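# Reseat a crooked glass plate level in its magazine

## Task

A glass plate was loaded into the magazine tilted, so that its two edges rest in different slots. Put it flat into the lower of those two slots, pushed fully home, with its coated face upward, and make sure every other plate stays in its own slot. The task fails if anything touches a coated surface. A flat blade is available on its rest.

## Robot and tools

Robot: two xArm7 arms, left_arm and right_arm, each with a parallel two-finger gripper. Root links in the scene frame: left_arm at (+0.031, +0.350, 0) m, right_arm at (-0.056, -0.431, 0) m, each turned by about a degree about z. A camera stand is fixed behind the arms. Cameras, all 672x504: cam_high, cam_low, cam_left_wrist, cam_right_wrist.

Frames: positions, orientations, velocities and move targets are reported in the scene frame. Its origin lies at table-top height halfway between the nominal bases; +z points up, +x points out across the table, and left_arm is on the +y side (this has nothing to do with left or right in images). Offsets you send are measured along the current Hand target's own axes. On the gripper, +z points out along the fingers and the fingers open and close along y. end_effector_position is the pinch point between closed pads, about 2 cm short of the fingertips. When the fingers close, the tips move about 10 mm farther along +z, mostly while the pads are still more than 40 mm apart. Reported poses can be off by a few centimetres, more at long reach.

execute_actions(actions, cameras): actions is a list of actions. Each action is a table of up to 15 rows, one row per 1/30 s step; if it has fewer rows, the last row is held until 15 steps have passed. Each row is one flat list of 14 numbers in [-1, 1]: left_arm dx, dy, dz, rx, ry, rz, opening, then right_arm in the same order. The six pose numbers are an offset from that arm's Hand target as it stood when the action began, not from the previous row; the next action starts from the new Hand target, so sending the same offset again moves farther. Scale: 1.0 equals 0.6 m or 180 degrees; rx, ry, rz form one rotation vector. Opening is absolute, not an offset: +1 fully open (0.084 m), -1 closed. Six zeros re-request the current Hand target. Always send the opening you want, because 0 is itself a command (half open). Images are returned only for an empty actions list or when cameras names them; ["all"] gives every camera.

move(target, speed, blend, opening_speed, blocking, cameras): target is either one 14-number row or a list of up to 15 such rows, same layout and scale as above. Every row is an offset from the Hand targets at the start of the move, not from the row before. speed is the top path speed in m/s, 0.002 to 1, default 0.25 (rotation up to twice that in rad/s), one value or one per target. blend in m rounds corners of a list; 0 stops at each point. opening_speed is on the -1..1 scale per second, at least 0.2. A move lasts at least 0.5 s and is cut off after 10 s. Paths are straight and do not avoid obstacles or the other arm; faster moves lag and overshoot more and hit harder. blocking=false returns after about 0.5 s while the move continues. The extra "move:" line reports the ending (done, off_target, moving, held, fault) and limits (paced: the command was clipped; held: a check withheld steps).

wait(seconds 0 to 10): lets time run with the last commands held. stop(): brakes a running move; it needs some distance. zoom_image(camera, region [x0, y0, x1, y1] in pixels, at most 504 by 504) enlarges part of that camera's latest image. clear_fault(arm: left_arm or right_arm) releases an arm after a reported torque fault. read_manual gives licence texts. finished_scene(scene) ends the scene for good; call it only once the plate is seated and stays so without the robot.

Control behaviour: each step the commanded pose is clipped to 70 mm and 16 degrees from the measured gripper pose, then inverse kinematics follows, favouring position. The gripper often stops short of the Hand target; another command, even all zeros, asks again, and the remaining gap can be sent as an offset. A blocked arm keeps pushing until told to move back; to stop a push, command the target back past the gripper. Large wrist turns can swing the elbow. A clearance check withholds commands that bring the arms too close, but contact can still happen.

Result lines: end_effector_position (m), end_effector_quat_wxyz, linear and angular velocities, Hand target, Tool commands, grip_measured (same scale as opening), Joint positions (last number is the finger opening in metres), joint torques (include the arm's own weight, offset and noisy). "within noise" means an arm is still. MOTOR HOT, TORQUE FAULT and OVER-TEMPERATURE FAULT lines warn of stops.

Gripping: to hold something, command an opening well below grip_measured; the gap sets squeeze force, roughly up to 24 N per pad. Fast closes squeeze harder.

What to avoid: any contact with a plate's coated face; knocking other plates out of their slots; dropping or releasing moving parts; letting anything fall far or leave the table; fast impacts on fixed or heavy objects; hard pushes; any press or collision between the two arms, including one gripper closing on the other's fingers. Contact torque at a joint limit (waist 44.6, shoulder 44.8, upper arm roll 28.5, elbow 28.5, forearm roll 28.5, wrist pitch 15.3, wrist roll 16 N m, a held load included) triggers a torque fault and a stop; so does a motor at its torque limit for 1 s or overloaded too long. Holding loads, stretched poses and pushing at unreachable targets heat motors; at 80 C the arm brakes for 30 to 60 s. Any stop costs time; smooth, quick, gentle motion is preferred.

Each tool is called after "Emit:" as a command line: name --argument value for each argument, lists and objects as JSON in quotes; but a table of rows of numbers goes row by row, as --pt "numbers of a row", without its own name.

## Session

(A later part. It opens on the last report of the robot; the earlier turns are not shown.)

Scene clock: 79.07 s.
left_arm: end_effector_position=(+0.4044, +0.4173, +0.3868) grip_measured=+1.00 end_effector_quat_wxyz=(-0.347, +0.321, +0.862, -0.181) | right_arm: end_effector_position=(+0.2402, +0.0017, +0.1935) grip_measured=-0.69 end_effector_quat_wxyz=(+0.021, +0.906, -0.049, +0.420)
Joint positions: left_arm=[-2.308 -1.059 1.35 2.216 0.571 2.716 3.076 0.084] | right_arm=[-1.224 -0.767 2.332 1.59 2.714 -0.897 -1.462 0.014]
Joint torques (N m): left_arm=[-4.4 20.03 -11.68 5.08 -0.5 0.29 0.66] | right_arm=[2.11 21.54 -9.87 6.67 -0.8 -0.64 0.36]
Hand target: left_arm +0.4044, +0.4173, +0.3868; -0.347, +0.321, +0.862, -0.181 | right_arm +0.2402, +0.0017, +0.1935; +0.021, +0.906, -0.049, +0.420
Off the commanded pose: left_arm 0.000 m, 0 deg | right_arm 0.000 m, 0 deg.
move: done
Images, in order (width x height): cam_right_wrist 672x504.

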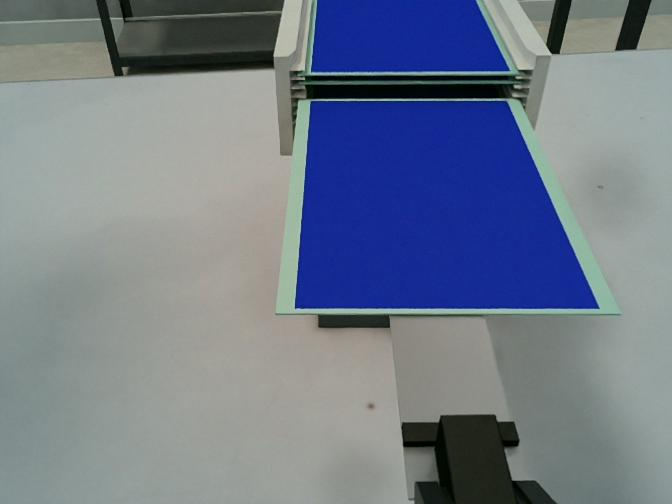

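Emit:
move --target '[0,0,0,0,0,0,1, 0.0018,0,0.0028,0,0,0,-1]' --speed 0.015 --cameras '["cam_right_wrist"]'

Emit:
zoom_image --camera "cam_right_wrist" --region '[275, 60, 335, 120]'

Emit:
zoom_image --camera "cam_right_wrist" --region '[485, 60, 545, 120]'

Scene clock: 80.17 s.
left_arm: end_effector_position=(+0.4044, +0.4173, +0.3868) grip_measured=+1.00 end_effector_quat_wxyz=(-0.347, +0.321, +0.862, -0.181) | right_arm: end_effector_position=(+0.2421, +0.0015, +0.1933) grip_measured=-0.69 end_effector_quat_wxyz=(+0.021, +0.906, -0.049, +0.420)
Joint positions: left_arm=[-2.308 -1.059 1.35 2.216 0.571 2.716 3.076 0.084] | right_arm=[-1.228 -0.768 2.332 1.591 2.714 -0.894 -1.464 0.014]
Joint torques (N m): left_arm=[-3.94 19.72 -11.43 5.25 -0.72 0.44 0.51] | right_arm=[-3.07 21.3 -9.93 8.29 -1.95 -0.58 -0.35]
Hand target: left_arm +0.4044, +0.4173, +0.3868; -0.347, +0.321, +0.862, -0.181 | right_arm +0.2421, +0.0015, +0.1933; +0.021, +0.906, -0.049, +0.420
Off the commanded pose: left_arm 0.000 m, 0 deg | right_arm 0.000 m, 0 deg.
move: done
Images, in order (width x height): cam_right_wrist 672x504.

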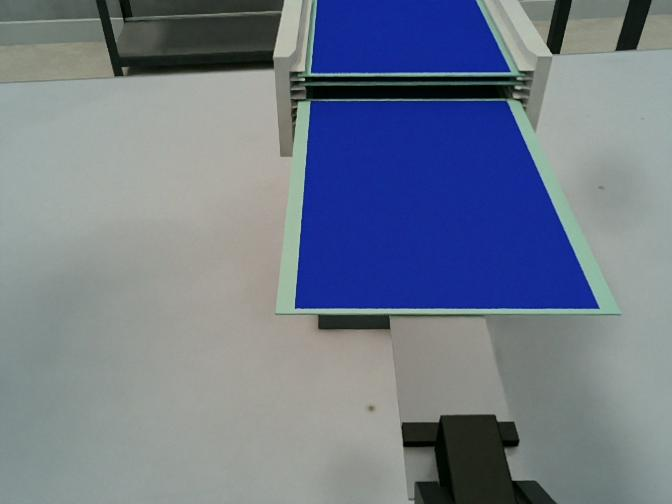

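Scaled by 8.400 from the camera's 672x504 image, which has a finer 960x720 frame.

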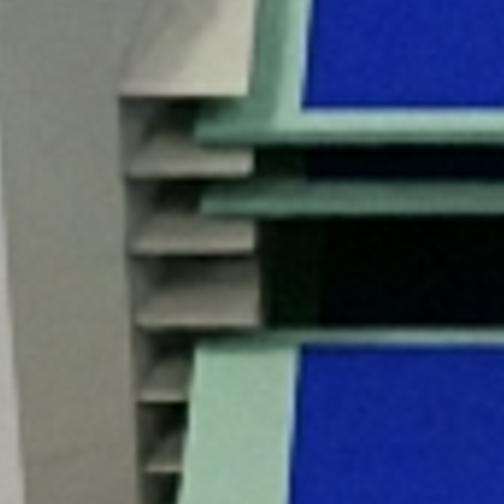

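Scaled by 8.400 from the camera's 672x504 image, which has a finer 960x720 frame.

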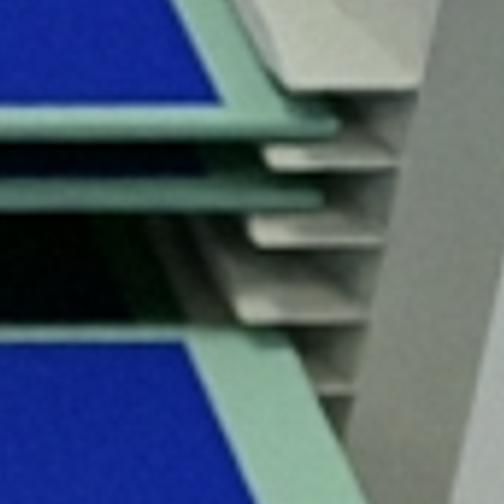

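Emit:
move --target '[0,0,0,0,0,0,1, 0.0322,0,0.0382,0,0,0,-1]' --speed 0.03 --cameras '["cam_right_wrist"]'

Emit:
zoom_image --camera "cam_right_wrist" --region '[265, 85, 345, 155]'

Emit:
zoom_image --camera "cam_right_wrist" --region '[485, 85, 565, 155]'

Scene clock: 81.80 s.
left_arm: end_effector_position=(+0.4044, +0.4173, +0.3868) grip_measured=+1.00 end_effector_quat_wxyz=(-0.347, +0.321, +0.862, -0.181) | right_arm: end_effector_position=(+0.2719, -0.0017, +0.1932) grip_measured=-0.69 end_effector_quat_wxyz=(+0.021, +0.906, -0.049, +0.420)
Joint positions: left_arm=[-2.308 -1.059 1.35 2.216 0.571 2.716 3.076 0.084] | right_arm=[-1.301 -0.776 2.342 1.618 2.715 -0.862 -1.509 0.014]
Joint torques (N m): left_arm=[-4.36 19.37 -11.55 5.49 -0.89 0.35 0.81] | right_arm=[-3.18 21.93 -9.9 8.49 -0.71 -0.46 -0.45]
Hand target: left_arm +0.4044, +0.4173, +0.3868; -0.347, +0.321, +0.862, -0.181 | right_arm +0.2719, -0.0017, +0.1932; +0.021, +0.906, -0.049, +0.420
Off the commanded pose: left_arm 0.000 m, 0 deg | right_arm 0.000 m, 0 deg.
move: done
Images, in order (width x height): cam_right_wrist 672x504.

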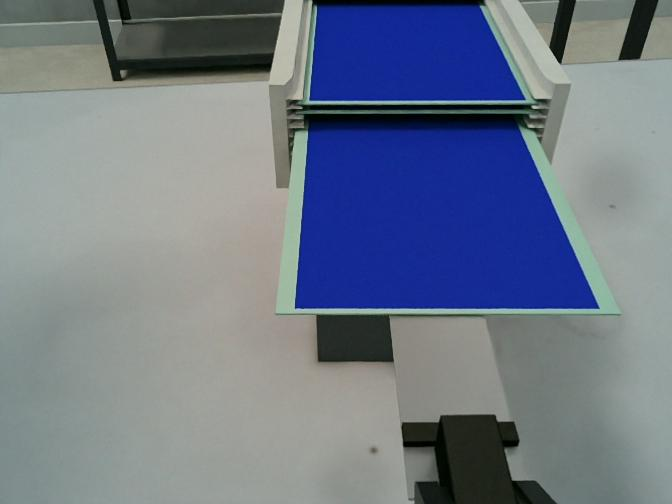

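Scaled by 6.300 from the camera's 672x504 image, which has a finer 960x720 frame.

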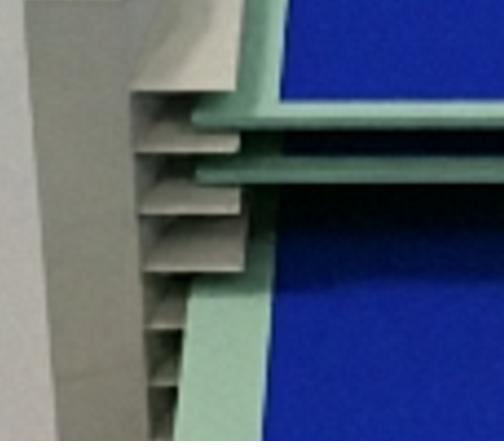

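Scaled by 6.300 from the camera's 672x504 image, which has a finer 960x720 frame.

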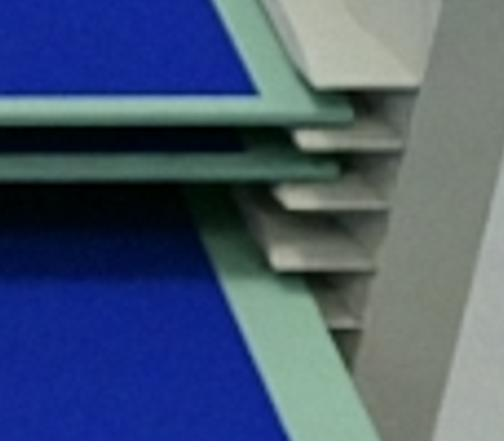

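Emit:
move --pt "0 0 0 0 0 0 1 0.1164 0 0.1373 0 0 0 -1" --pt "0 0 0 0 0 0 1 0.1275 0 0.1505 0 0 0 -1" --speed '[0.06,0.03]' --blend '[0.003,0]' --cameras '["cam_right_wrist"]'

Emit:
zoom_image --camera "cam_right_wrist" --region '[230, 260, 330, 380]'

Emit:
zoom_image --camera "cam_right_wrist" --region '[570, 260, 670, 380]'

Scene clock: 84.53 s.
left_arm: end_effector_position=(+0.4044, +0.4173, +0.3868) grip_measured=+1.00 end_effector_quat_wxyz=(-0.347, +0.321, +0.862, -0.181) | right_arm: end_effector_position=(+0.3896, -0.0141, +0.1933) grip_measured=-0.69 end_effector_quat_wxyz=(+0.020, +0.906, -0.049, +0.420)
Joint positions: left_arm=[-2.308 -1.059 1.35 2.216 0.571 2.716 3.076 0.084] | right_arm=[-1.644 -0.852 2.43 1.845 2.751 -0.796 -1.717 0.014]
Joint torques (N m): left_arm=[-4.31 19.63 -11.5 5.1 -0.66 0.44 0.58] | right_arm=[-3.06 25.3 -9.42 8.74 -0.68 -1.75 -0.46]
Hand target: left_arm +0.4044, +0.4173, +0.3868; -0.347, +0.321, +0.862, -0.181 | right_arm +0.3896, -0.0142, +0.1933; +0.021, +0.906, -0.049, +0.420
Off the commanded pose: left_arm 0.000 m, 0 deg | right_arm 0.000 m, 0 deg.
move: done
Images, in order (width x height): cam_right_wrist 672x504.

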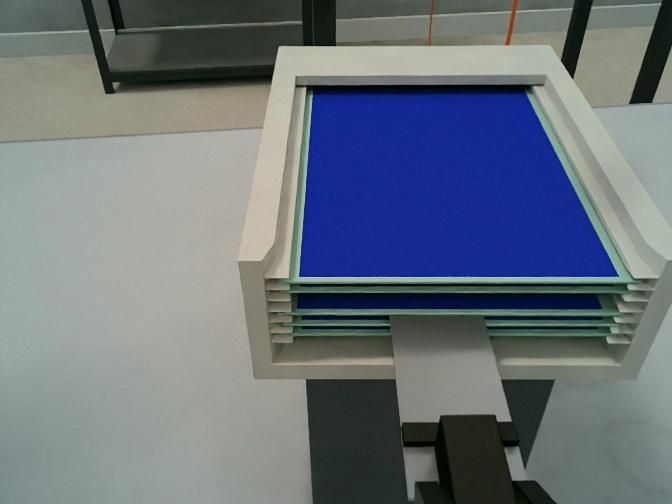

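Scaled by 4.200 from the camera's 672x504 image, which has a finer 960x720 frame.

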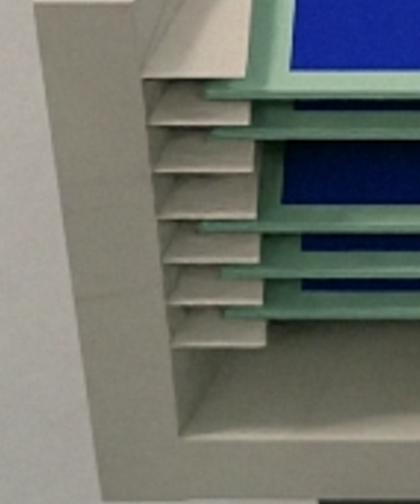

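Scaled by 4.200 from the camera's 672x504 image, which has a finer 960x720 frame.

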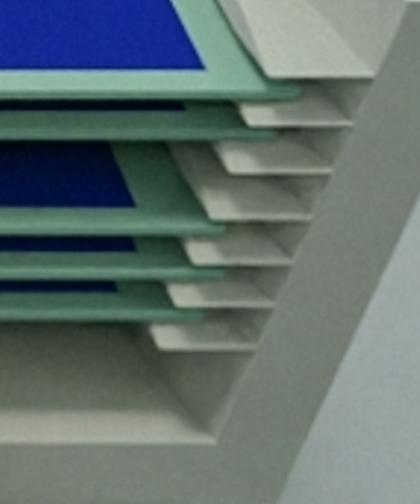

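Emit:
move --target '[0,0,0,0,0,0,1, 0.001,0,0.0012,0,0,0,-1]' --speed 0.015 --cameras '["cam_right_wrist"]'

Emit:
zoom_image --camera "cam_right_wrist" --region '[370, 280, 510, 380]'

Emit:
zoom_image --camera "cam_right_wrist" --region '[230, 260, 330, 380]'

Scene clock: 85.47 s.
left_arm: end_effector_position=(+0.4044, +0.4173, +0.3868) grip_measured=+1.00 end_effector_quat_wxyz=(-0.347, +0.321, +0.862, -0.181) | right_arm: end_effector_position=(+0.3905, -0.0143, +0.1933) grip_measured=-0.69 end_effector_quat_wxyz=(+0.021, +0.906, -0.049, +0.420)
Joint positions: left_arm=[-2.308 -1.059 1.35 2.216 0.571 2.716 3.076 0.084] | right_arm=[-1.647 -0.853 2.431 1.848 2.752 -0.796 -1.718 0.014]
Joint torques (N m): left_arm=[-4.46 20.15 -11.53 5.04 -0.42 0.42 0.62] | right_arm=[-3.19 25.48 -9.44 8.8 -0.62 -1.19 -0.34]
Hand target: left_arm +0.4044, +0.4173, +0.3868; -0.347, +0.321, +0.862, -0.181 | right_arm +0.3906, -0.0143, +0.1933; +0.021, +0.906, -0.049, +0.420
Off the commanded pose: left_arm 0.000 m, 0 deg | right_arm 0.000 m, 0 deg.
move: done
Images, in order (width x height): cam_right_wrist 672x504.

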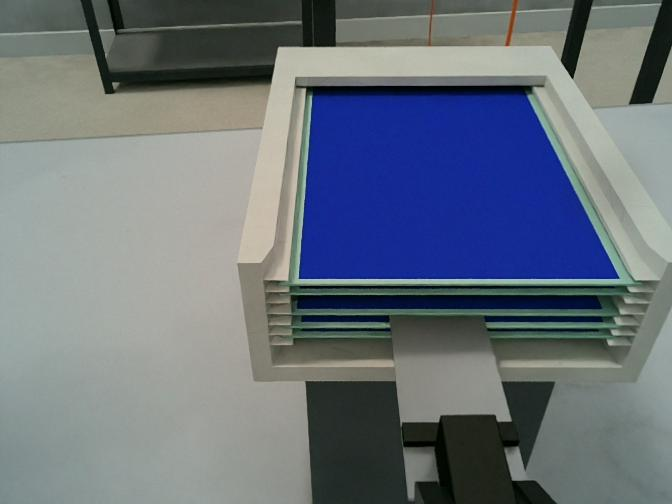

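Scaled by 3.600 from the camera's 672x504 image, which has a finer 960x720 frame.

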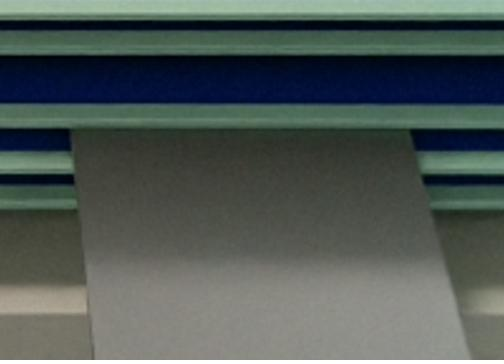

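Scaled by 4.200 from the camera's 672x504 image, which has a finer 960x720 frame.

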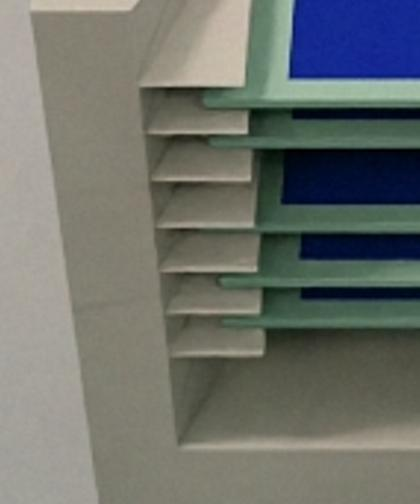

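Emit:
move --target '[0,0,0,0,0,0,1,-0.00089,0,0.00075,0,0,0,-1]' --speed 0.01 --cameras '["cam_right_wrist"]'

Emit:
zoom_image --camera "cam_right_wrist" --region '[370, 280, 510, 380]'

Scene clock: 86.83 s.
left_arm: end_effector_position=(+0.4044, +0.4173, +0.3868) grip_measured=+1.00 end_effector_quat_wxyz=(-0.347, +0.321, +0.862, -0.181) | right_arm: end_effector_position=(+0.3906, -0.0143, +0.1926) grip_measured=-0.69 end_effector_quat_wxyz=(+0.021, +0.906, -0.049, +0.420)
Joint positions: left_arm=[-2.308 -1.059 1.35 2.216 0.571 2.716 3.076 0.084] | right_arm=[-1.647 -0.854 2.43 1.847 2.752 -0.795 -1.717 0.014]
Joint torques (N m): left_arm=[-4.26 19.43 -11.53 5.02 -0.93 0.48 0.85] | right_arm=[2.32 25.42 -11.86 7.17 -0.87 -0.1 0.44]
Hand target: left_arm +0.4044, +0.4173, +0.3868; -0.347, +0.321, +0.862, -0.181 | right_arm +0.3906, -0.0142, +0.1926; +0.021, +0.906, -0.049, +0.420
Off the commanded pose: left_arm 0.000 m, 0 deg | right_arm 0.000 m, 0 deg.
move: done
Images, in order (width x height): cam_right_wrist 672x504.

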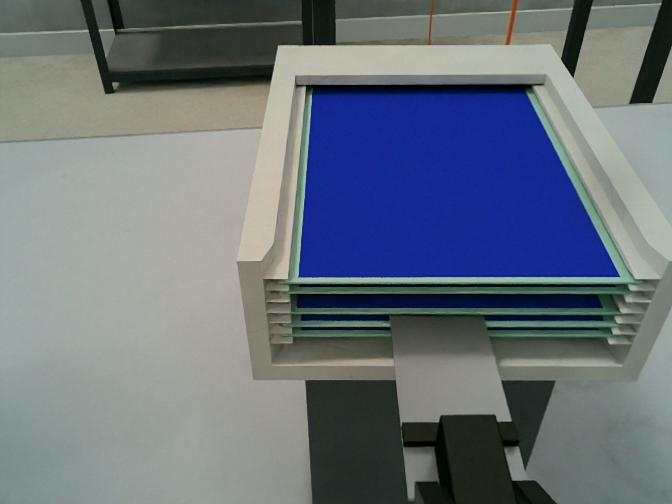

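Scaled by 3.600 from the camera's 672x504 image, which has a finer 960x720 frame.

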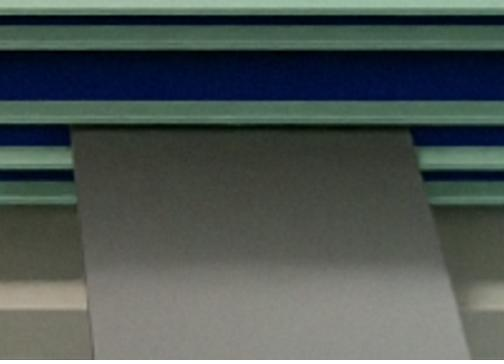

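Emit:
move --target '[0,0,0,0,0,0,1,-0.00051,0,0.00043,0,0,0,-1]' --speed 0.01 --cameras '["cam_right_wrist"]'

Emit:
zoom_image --camera "cam_right_wrist" --region '[370, 290, 510, 350]'

Scene clock: 87.70 s.
left_arm: end_effector_position=(+0.4044, +0.4173, +0.3868) grip_measured=+1.00 end_effector_quat_wxyz=(-0.347, +0.321, +0.862, -0.181) | right_arm: end_effector_position=(+0.3906, -0.0142, +0.1922) grip_measured=-0.69 end_effector_quat_wxyz=(+0.021, +0.906, -0.049, +0.420)
Joint positions: left_arm=[-2.308 -1.059 1.35 2.216 0.571 2.716 3.076 0.084] | right_arm=[-1.647 -0.855 2.43 1.847 2.752 -0.794 -1.717 0.014]
Joint torques (N m): left_arm=[-4.5 20.11 -11.63 5.06 -0.76 0.49 0.54] | right_arm=[2.28 25.19 -12.1 7.24 -0.57 -0.02 0.45]
Hand target: left_arm +0.4044, +0.4173, +0.3868; -0.347, +0.321, +0.862, -0.181 | right_arm +0.3906, -0.0142, +0.1922; +0.021, +0.906, -0.049, +0.420
Off the commanded pose: left_arm 0.000 m, 0 deg | right_arm 0.000 m, 0 deg.
move: done
Images, in order (width x height): cam_right_wrist 672x504.

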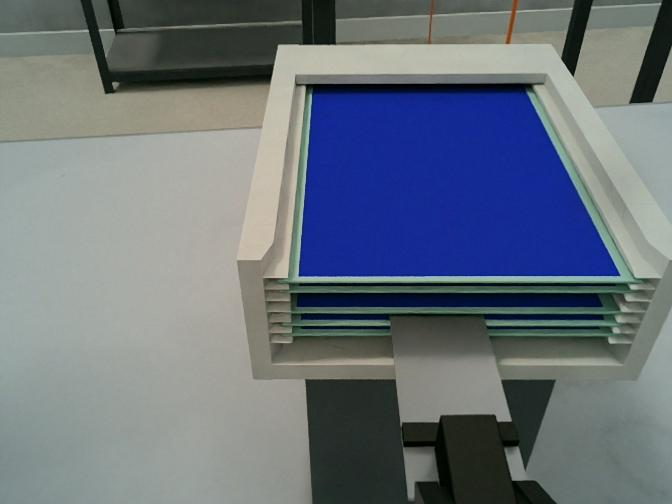

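Scaled by 3.600 from the camera's 672x504 image, which has a finer 960x720 frame.

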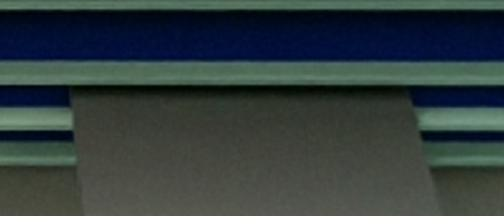

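Emit:
move --target '[0,0,0,0,0,0,1,-0.0215,0,-0.0255,0,0,0,-1]' --speed 0.04 --cameras '["cam_right_wrist"]'

Emit:
zoom_image --camera "cam_right_wrist" --region '[250, 240, 670, 400]'

Scene clock: 88.73 s.
left_arm: end_effector_position=(+0.4044, +0.4173, +0.3868) grip_measured=+1.00 end_effector_quat_wxyz=(-0.347, +0.321, +0.862, -0.181) | right_arm: end_effector_position=(+0.3707, -0.0122, +0.1922) grip_measured=-0.69 end_effector_quat_wxyz=(+0.021, +0.906, -0.049, +0.420)
Joint positions: left_arm=[-2.308 -1.059 1.35 2.216 0.571 2.716 3.076 0.084] | right_arm=[-1.583 -0.836 2.409 1.793 2.743 -0.797 -1.679 0.014]
Joint torques (N m): left_arm=[-4.34 19.88 -11.64 5.25 -0.85 0.36 0.6] | right_arm=[2.66 27.79 -12.04 7.32 -2.5 -0.8 0.46]
Hand target: left_arm +0.4044, +0.4173, +0.3868; -0.347, +0.321, +0.862, -0.181 | right_arm +0.3706, -0.0121, +0.1922; +0.021, +0.906, -0.049, +0.420
Off the commanded pose: left_arm 0.000 m, 0 deg | right_arm 0.000 m, 0 deg.
move: done
Images, in order (width x height): cam_right_wrist 672x504.

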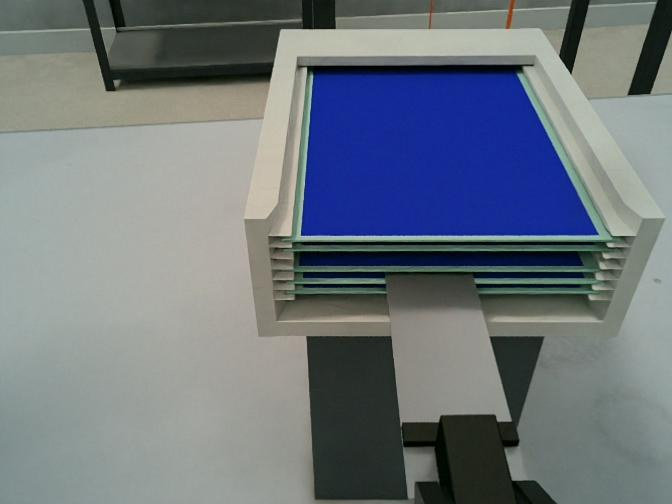

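Scaled by 1.200 from the camera's 672x504 image, which has a finer 960x720 frame.

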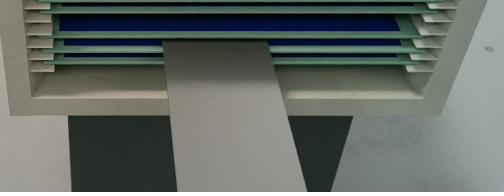

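Plate stays flush.

Emit:
move --pt "0 0 0 0 0 0 1 -0.1363 0 -0.1619 0 0 0 -1" --speed 0.1 --cameras '["cam_right_wrist","cam_high"]'

Emit:
zoom_image --camera "cam_right_wrist" --region '[260, 20, 620, 220]'

Scene clock: 90.70 s.
left_arm: end_effector_position=(+0.4044, +0.4173, +0.3868) grip_measured=+1.00 end_effector_quat_wxyz=(-0.347, +0.321, +0.862, -0.181) | right_arm: end_effector_position=(+0.2444, +0.0012, +0.1925) grip_measured=-0.69 end_effector_quat_wxyz=(+0.021, +0.906, -0.049, +0.420)
Joint positions: left_arm=[-2.308 -1.059 1.35 2.216 0.571 2.716 3.076 0.084] | right_arm=[-1.235 -0.768 2.337 1.591 2.711 -0.891 -1.464 0.014]
Joint torques (N m): left_arm=[-4.34 19.91 -11.52 4.99 -0.98 0.37 0.65] | right_arm=[2.91 25.04 -12.38 6.62 -2.43 -2.24 0.39]
Hand target: left_arm +0.4044, +0.4173, +0.3868; -0.347, +0.321, +0.862, -0.181 | right_arm +0.2444, +0.0012, +0.1925; +0.021, +0.906, -0.049, +0.420
Off the commanded pose: left_arm 0.000 m, 0 deg | right_arm 0.000 m, 0 deg.
move: done
Images, in order (width x height): cam_high 672x504, cam_right_wrist 672x504.

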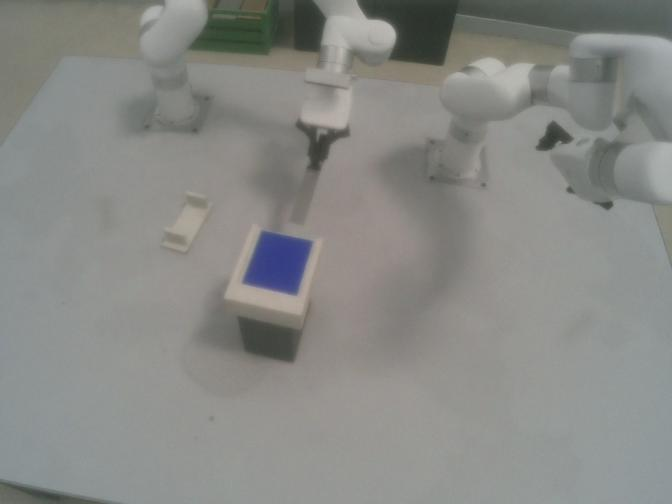

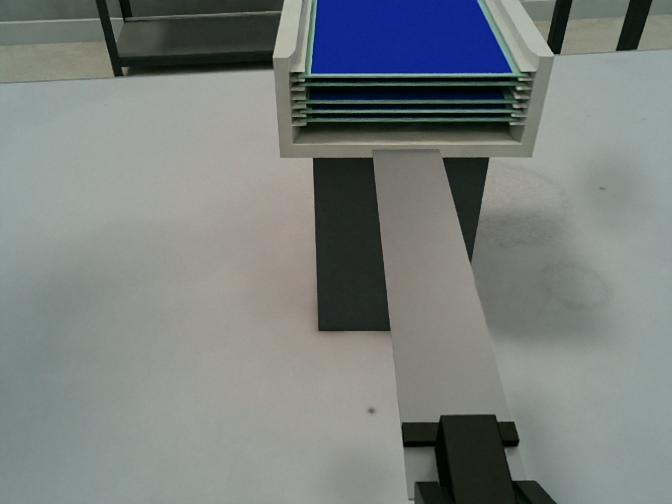

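Scaled by 1.400 from the camera's 672x504 image, which has a finer 960x720 frame.

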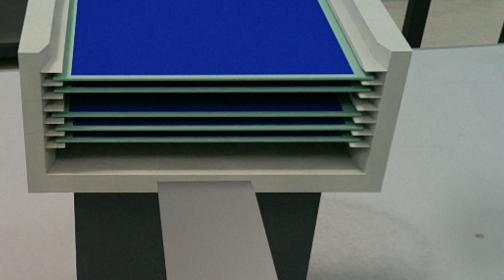

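Emit:
move --pt "0 0 0 0 0 0 1 0.0396 0.2504 0.0006 -0.009 0 0.007 -1" --pt "0 0 0 0 0 0 1 0.0440 0.4670 0.1872 -0.01785 0 0.01423 -1" --pt "0 0 0 0 0 0 1 -0.0269 0.4670 0.2467 -0.01785 0 0.01423 -1" --speed '[0.18,0.18,0.1]' --blend '[0.05,0.01,0]' --cameras '["cam_right_wrist","cam_high"]'

Scene clock: 94.30 s.
left_arm: end_effector_position=(+0.4044, +0.4173, +0.3868) grip_measured=+1.00 end_effector_quat_wxyz=(-0.347, +0.321, +0.862, -0.181) | right_arm: end_effector_position=(+0.3169, -0.2878, +0.0836) grip_measured=-0.69 end_effector_quat_wxyz=(+0.037, +0.904, -0.081, +0.419)
Joint positions: left_arm=[-2.308 -1.059 1.35 2.216 0.571 2.716 3.076 0.084] | right_arm=[-0.911 -0.966 1.897 0.543 2.388 0.049 -0.934 0.014]
Joint torques (N m): left_arm=[-4.46 20.11 -11.52 5.19 -0.8 0.34 0.66] | right_arm=[2.32 7.75 -11.98 2.54 0.35 -1.69 0.41]
Hand target: left_arm +0.4044, +0.4173, +0.3868; -0.347, +0.321, +0.862, -0.181 | right_arm +0.3169, -0.2878, +0.0836; +0.037, +0.904, -0.081, +0.419
Off the commanded pose: left_arm 0.000 m, 0 deg | right_arm 0.000 m, 0 deg.
move: done
Images, in order (width x height): cam_high 672x504, cam_right_wrist 672x504.

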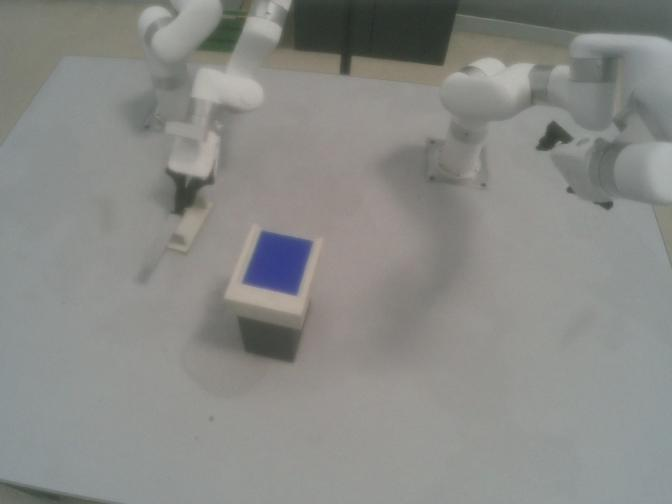

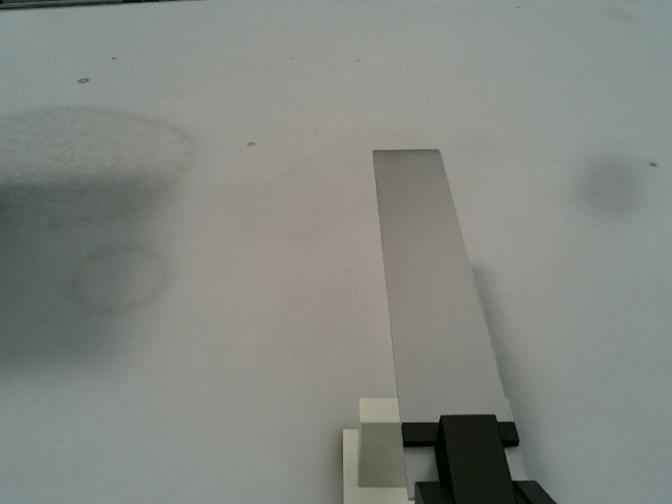

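Emit:
move --target '[0,0,0,0,0,0,1,-0.0265,0,0.0244,0,0,0,-1]' --speed 0.05 --cameras '["cam_right_wrist","cam_low"]'

Scene clock: 95.53 s.
left_arm: end_effector_position=(+0.4044, +0.4173, +0.3868) grip_measured=+1.00 end_effector_quat_wxyz=(-0.347, +0.321, +0.862, -0.181) | right_arm: end_effector_position=(+0.3178, -0.2879, +0.0620) grip_measured=-0.69 end_effector_quat_wxyz=(+0.037, +0.904, -0.081, +0.419)
Joint positions: left_arm=[-2.308 -1.059 1.35 2.216 0.571 2.716 3.076 0.084] | right_arm=[-0.942 -1.052 1.962 0.559 2.453 0.101 -0.921 0.014]
Joint torques (N m): left_arm=[-3.69 19.78 -11.86 5.16 -0.98 0.24 0.79] | right_arm=[-3.17 7.93 -12.81 1.85 0.47 -1.66 0.45]
Hand target: left_arm +0.4044, +0.4173, +0.3868; -0.347, +0.321, +0.862, -0.181 | right_arm +0.3178, -0.2879, +0.0620; +0.037, +0.904, -0.081, +0.419
Off the commanded pose: left_arm 0.000 m, 0 deg | right_arm 0.000 m, 0 deg.
move: done
Images, in order (width x height): cam_low 672x504, cam_right_wrist 672x504.

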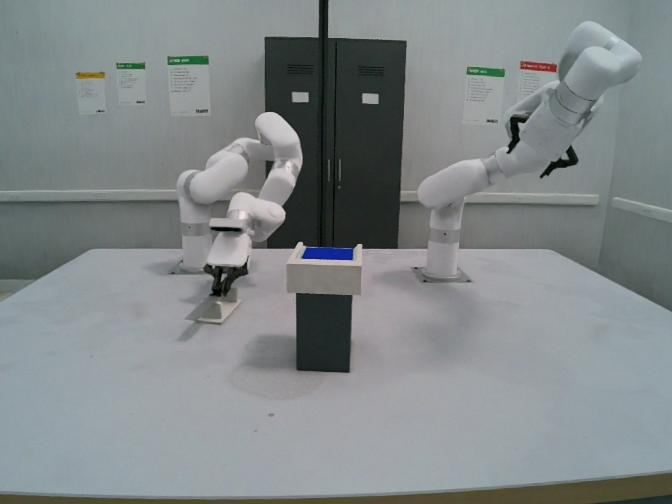

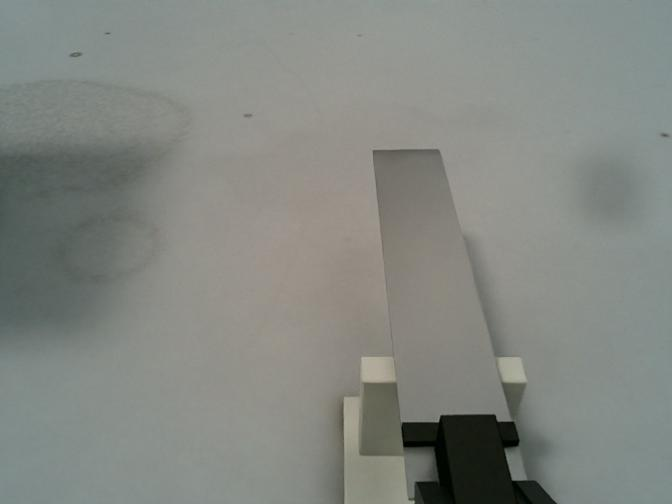

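Emit:
move --target '[0,0,0,0,0,0,1,-0.0060,0,0.0050,0,0,0,-1]' --speed 0.02 --cameras '["cam_right_wrist"]'

Emit:
zoom_image --camera "cam_right_wrist" --region '[330, 320, 560, 504]'

Scene clock: 96.50 s.
left_arm: end_effector_position=(+0.4044, +0.4173, +0.3868) grip_measured=+1.00 end_effector_quat_wxyz=(-0.347, +0.321, +0.862, -0.181) | right_arm: end_effector_position=(+0.3178, -0.2879, +0.0573) grip_measured=-0.69 end_effector_quat_wxyz=(+0.037, +0.904, -0.081, +0.419)
Joint positions: left_arm=[-2.308 -1.059 1.35 2.216 0.571 2.716 3.076 0.084] | right_arm=[-0.947 -1.069 1.975 0.563 2.467 0.111 -0.918 0.014]
Joint torques (N m): left_arm=[-4.22 19.84 -11.53 5.02 -1.04 0.36 0.61] | right_arm=[-3.1 8.59 -12.45 1.61 0.5 -1.45 0.47]
Hand target: left_arm +0.4044, +0.4173, +0.3868; -0.347, +0.321, +0.862, -0.181 | right_arm +0.3178, -0.2879, +0.0573; +0.037, +0.904, -0.081, +0.419
Off the commanded pose: left_arm 0.000 m, 0 deg | right_arm 0.000 m, 0 deg.
move: done
Images, in order (width x height): cam_right_wrist 672x504.

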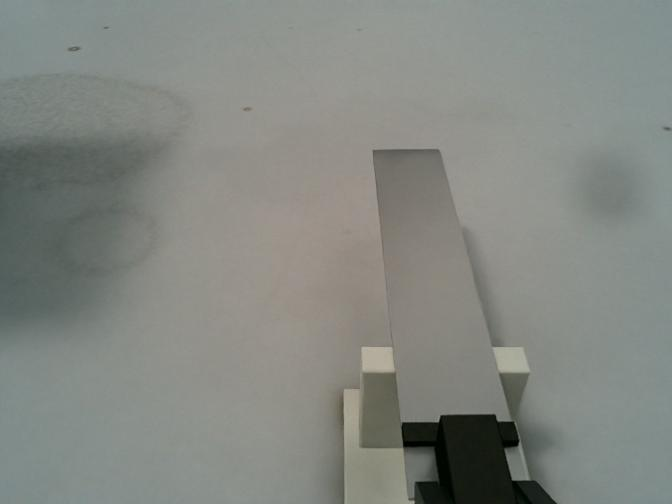

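Scaled by 2.191 from the camera's 672x504 image, which has a finer 960x720 frame.

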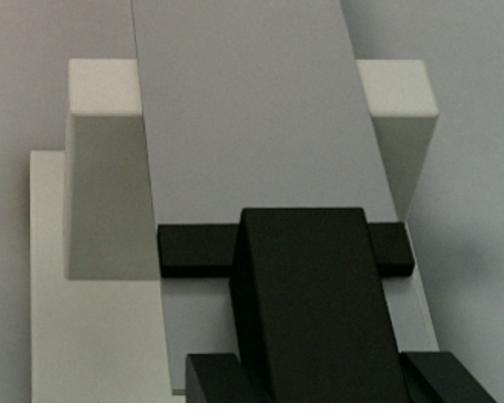

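Emit:
move --target '[0,0,0,0,0,0,1,0,0,0,0,0,0,0.1]' --opening_speed 0.5 --cameras '["cam_right_wrist"]'

Scene clock: 99.07 s.
left_arm: end_effector_position=(+0.4044, +0.4173, +0.3868) grip_measured=+1.00 end_effector_quat_wxyz=(-0.347, +0.321, +0.862, -0.181) | right_arm: end_effector_position=(+0.3178, -0.2879, +0.0573) grip_measured=+0.09 end_effector_quat_wxyz=(+0.037, +0.904, -0.081, +0.419)
Joint positions: left_arm=[-2.308 -1.059 1.35 2.216 0.571 2.716 3.076 0.084] | right_arm=[-0.947 -1.069 1.976 0.563 2.467 0.111 -0.918 0.048]
Joint torques (N m): left_arm=[-3.94 19.67 -11.42 4.8 -0.85 0.31 0.71] | right_arm=[-0.4 9.02 -14.43 1.12 -0.33 -2.56 0.45]
Hand target: left_arm +0.4044, +0.4173, +0.3868; -0.347, +0.321, +0.862, -0.181 | right_arm +0.3178, -0.2879, +0.0573; +0.037, +0.904, -0.081, +0.419
Off the commanded pose: left_arm 0.000 m, 0 deg | right_arm 0.000 m, 0 deg.
move: done
Images, in order (width x height): cam_right_wrist 672x504.

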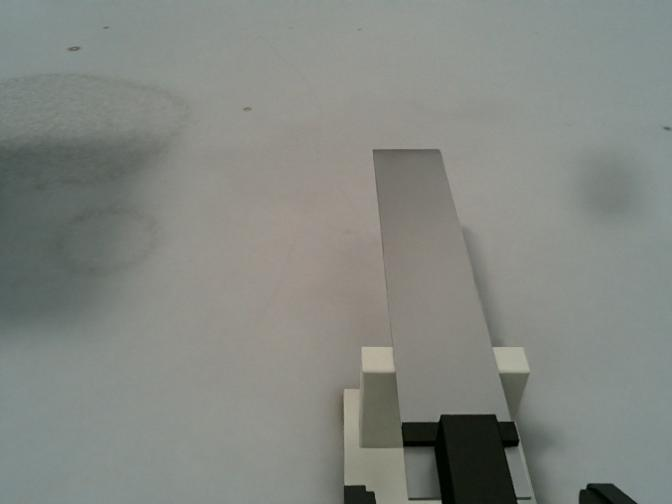

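Stable.

Emit:
move --target '[0,0,0,0,0,0,1,0,0,-0.15,0,0,0,0.1]' --speed 0.08 --cameras '["cam_right_wrist","cam_high"]'

Scene clock: 100.87 s.
left_arm: end_effector_position=(+0.4044, +0.4173, +0.3868) grip_measured=+1.00 end_effector_quat_wxyz=(-0.347, +0.321, +0.862, -0.181) | right_arm: end_effector_position=(+0.2501, -0.2759, +0.1154) grip_measured=+0.09 end_effector_quat_wxyz=(+0.037, +0.904, -0.081, +0.419)
Joint positions: left_arm=[-2.308 -1.059 1.35 2.216 0.571 2.716 3.076 0.084] | right_arm=[-0.588 -0.723 1.785 0.453 2.387 -0.236 -0.922 0.048]
Joint torques (N m): left_arm=[-3.91 19.74 -12.05 5.14 -0.61 0.34 0.51] | right_arm=[2.65 8.21 -10.65 2.47 -1.74 -3.14 -0.41]
Hand target: left_arm +0.4044, +0.4173, +0.3868; -0.347, +0.321, +0.862, -0.181 | right_arm +0.2501, -0.2759, +0.1154; +0.037, +0.904, -0.081, +0.419
Off the commanded pose: left_arm 0.000 m, 0 deg | right_arm 0.000 m, 0 deg.
move: done
Images, in order (width x height): cam_high 672x504, cam_right_wrist 672x504.

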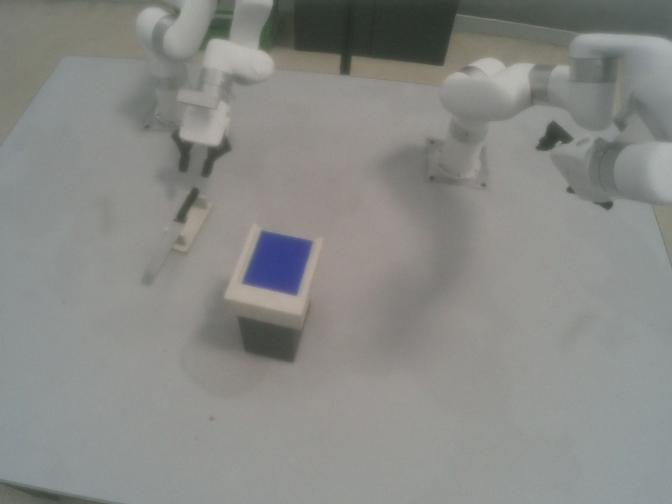

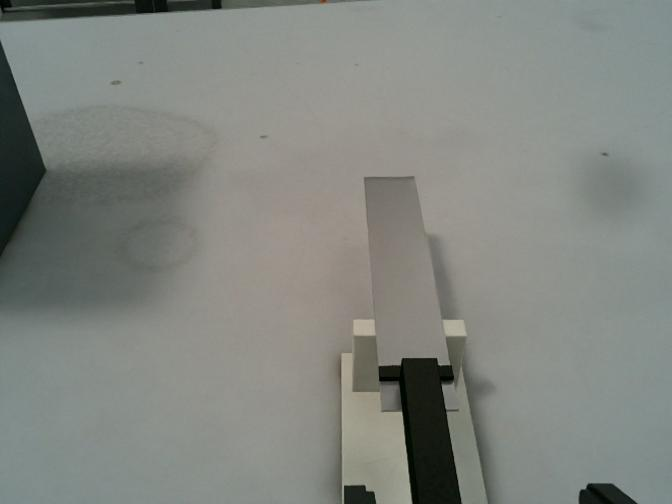

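Emit:
finished_scene --scene 2

The scene is finished: the task was done.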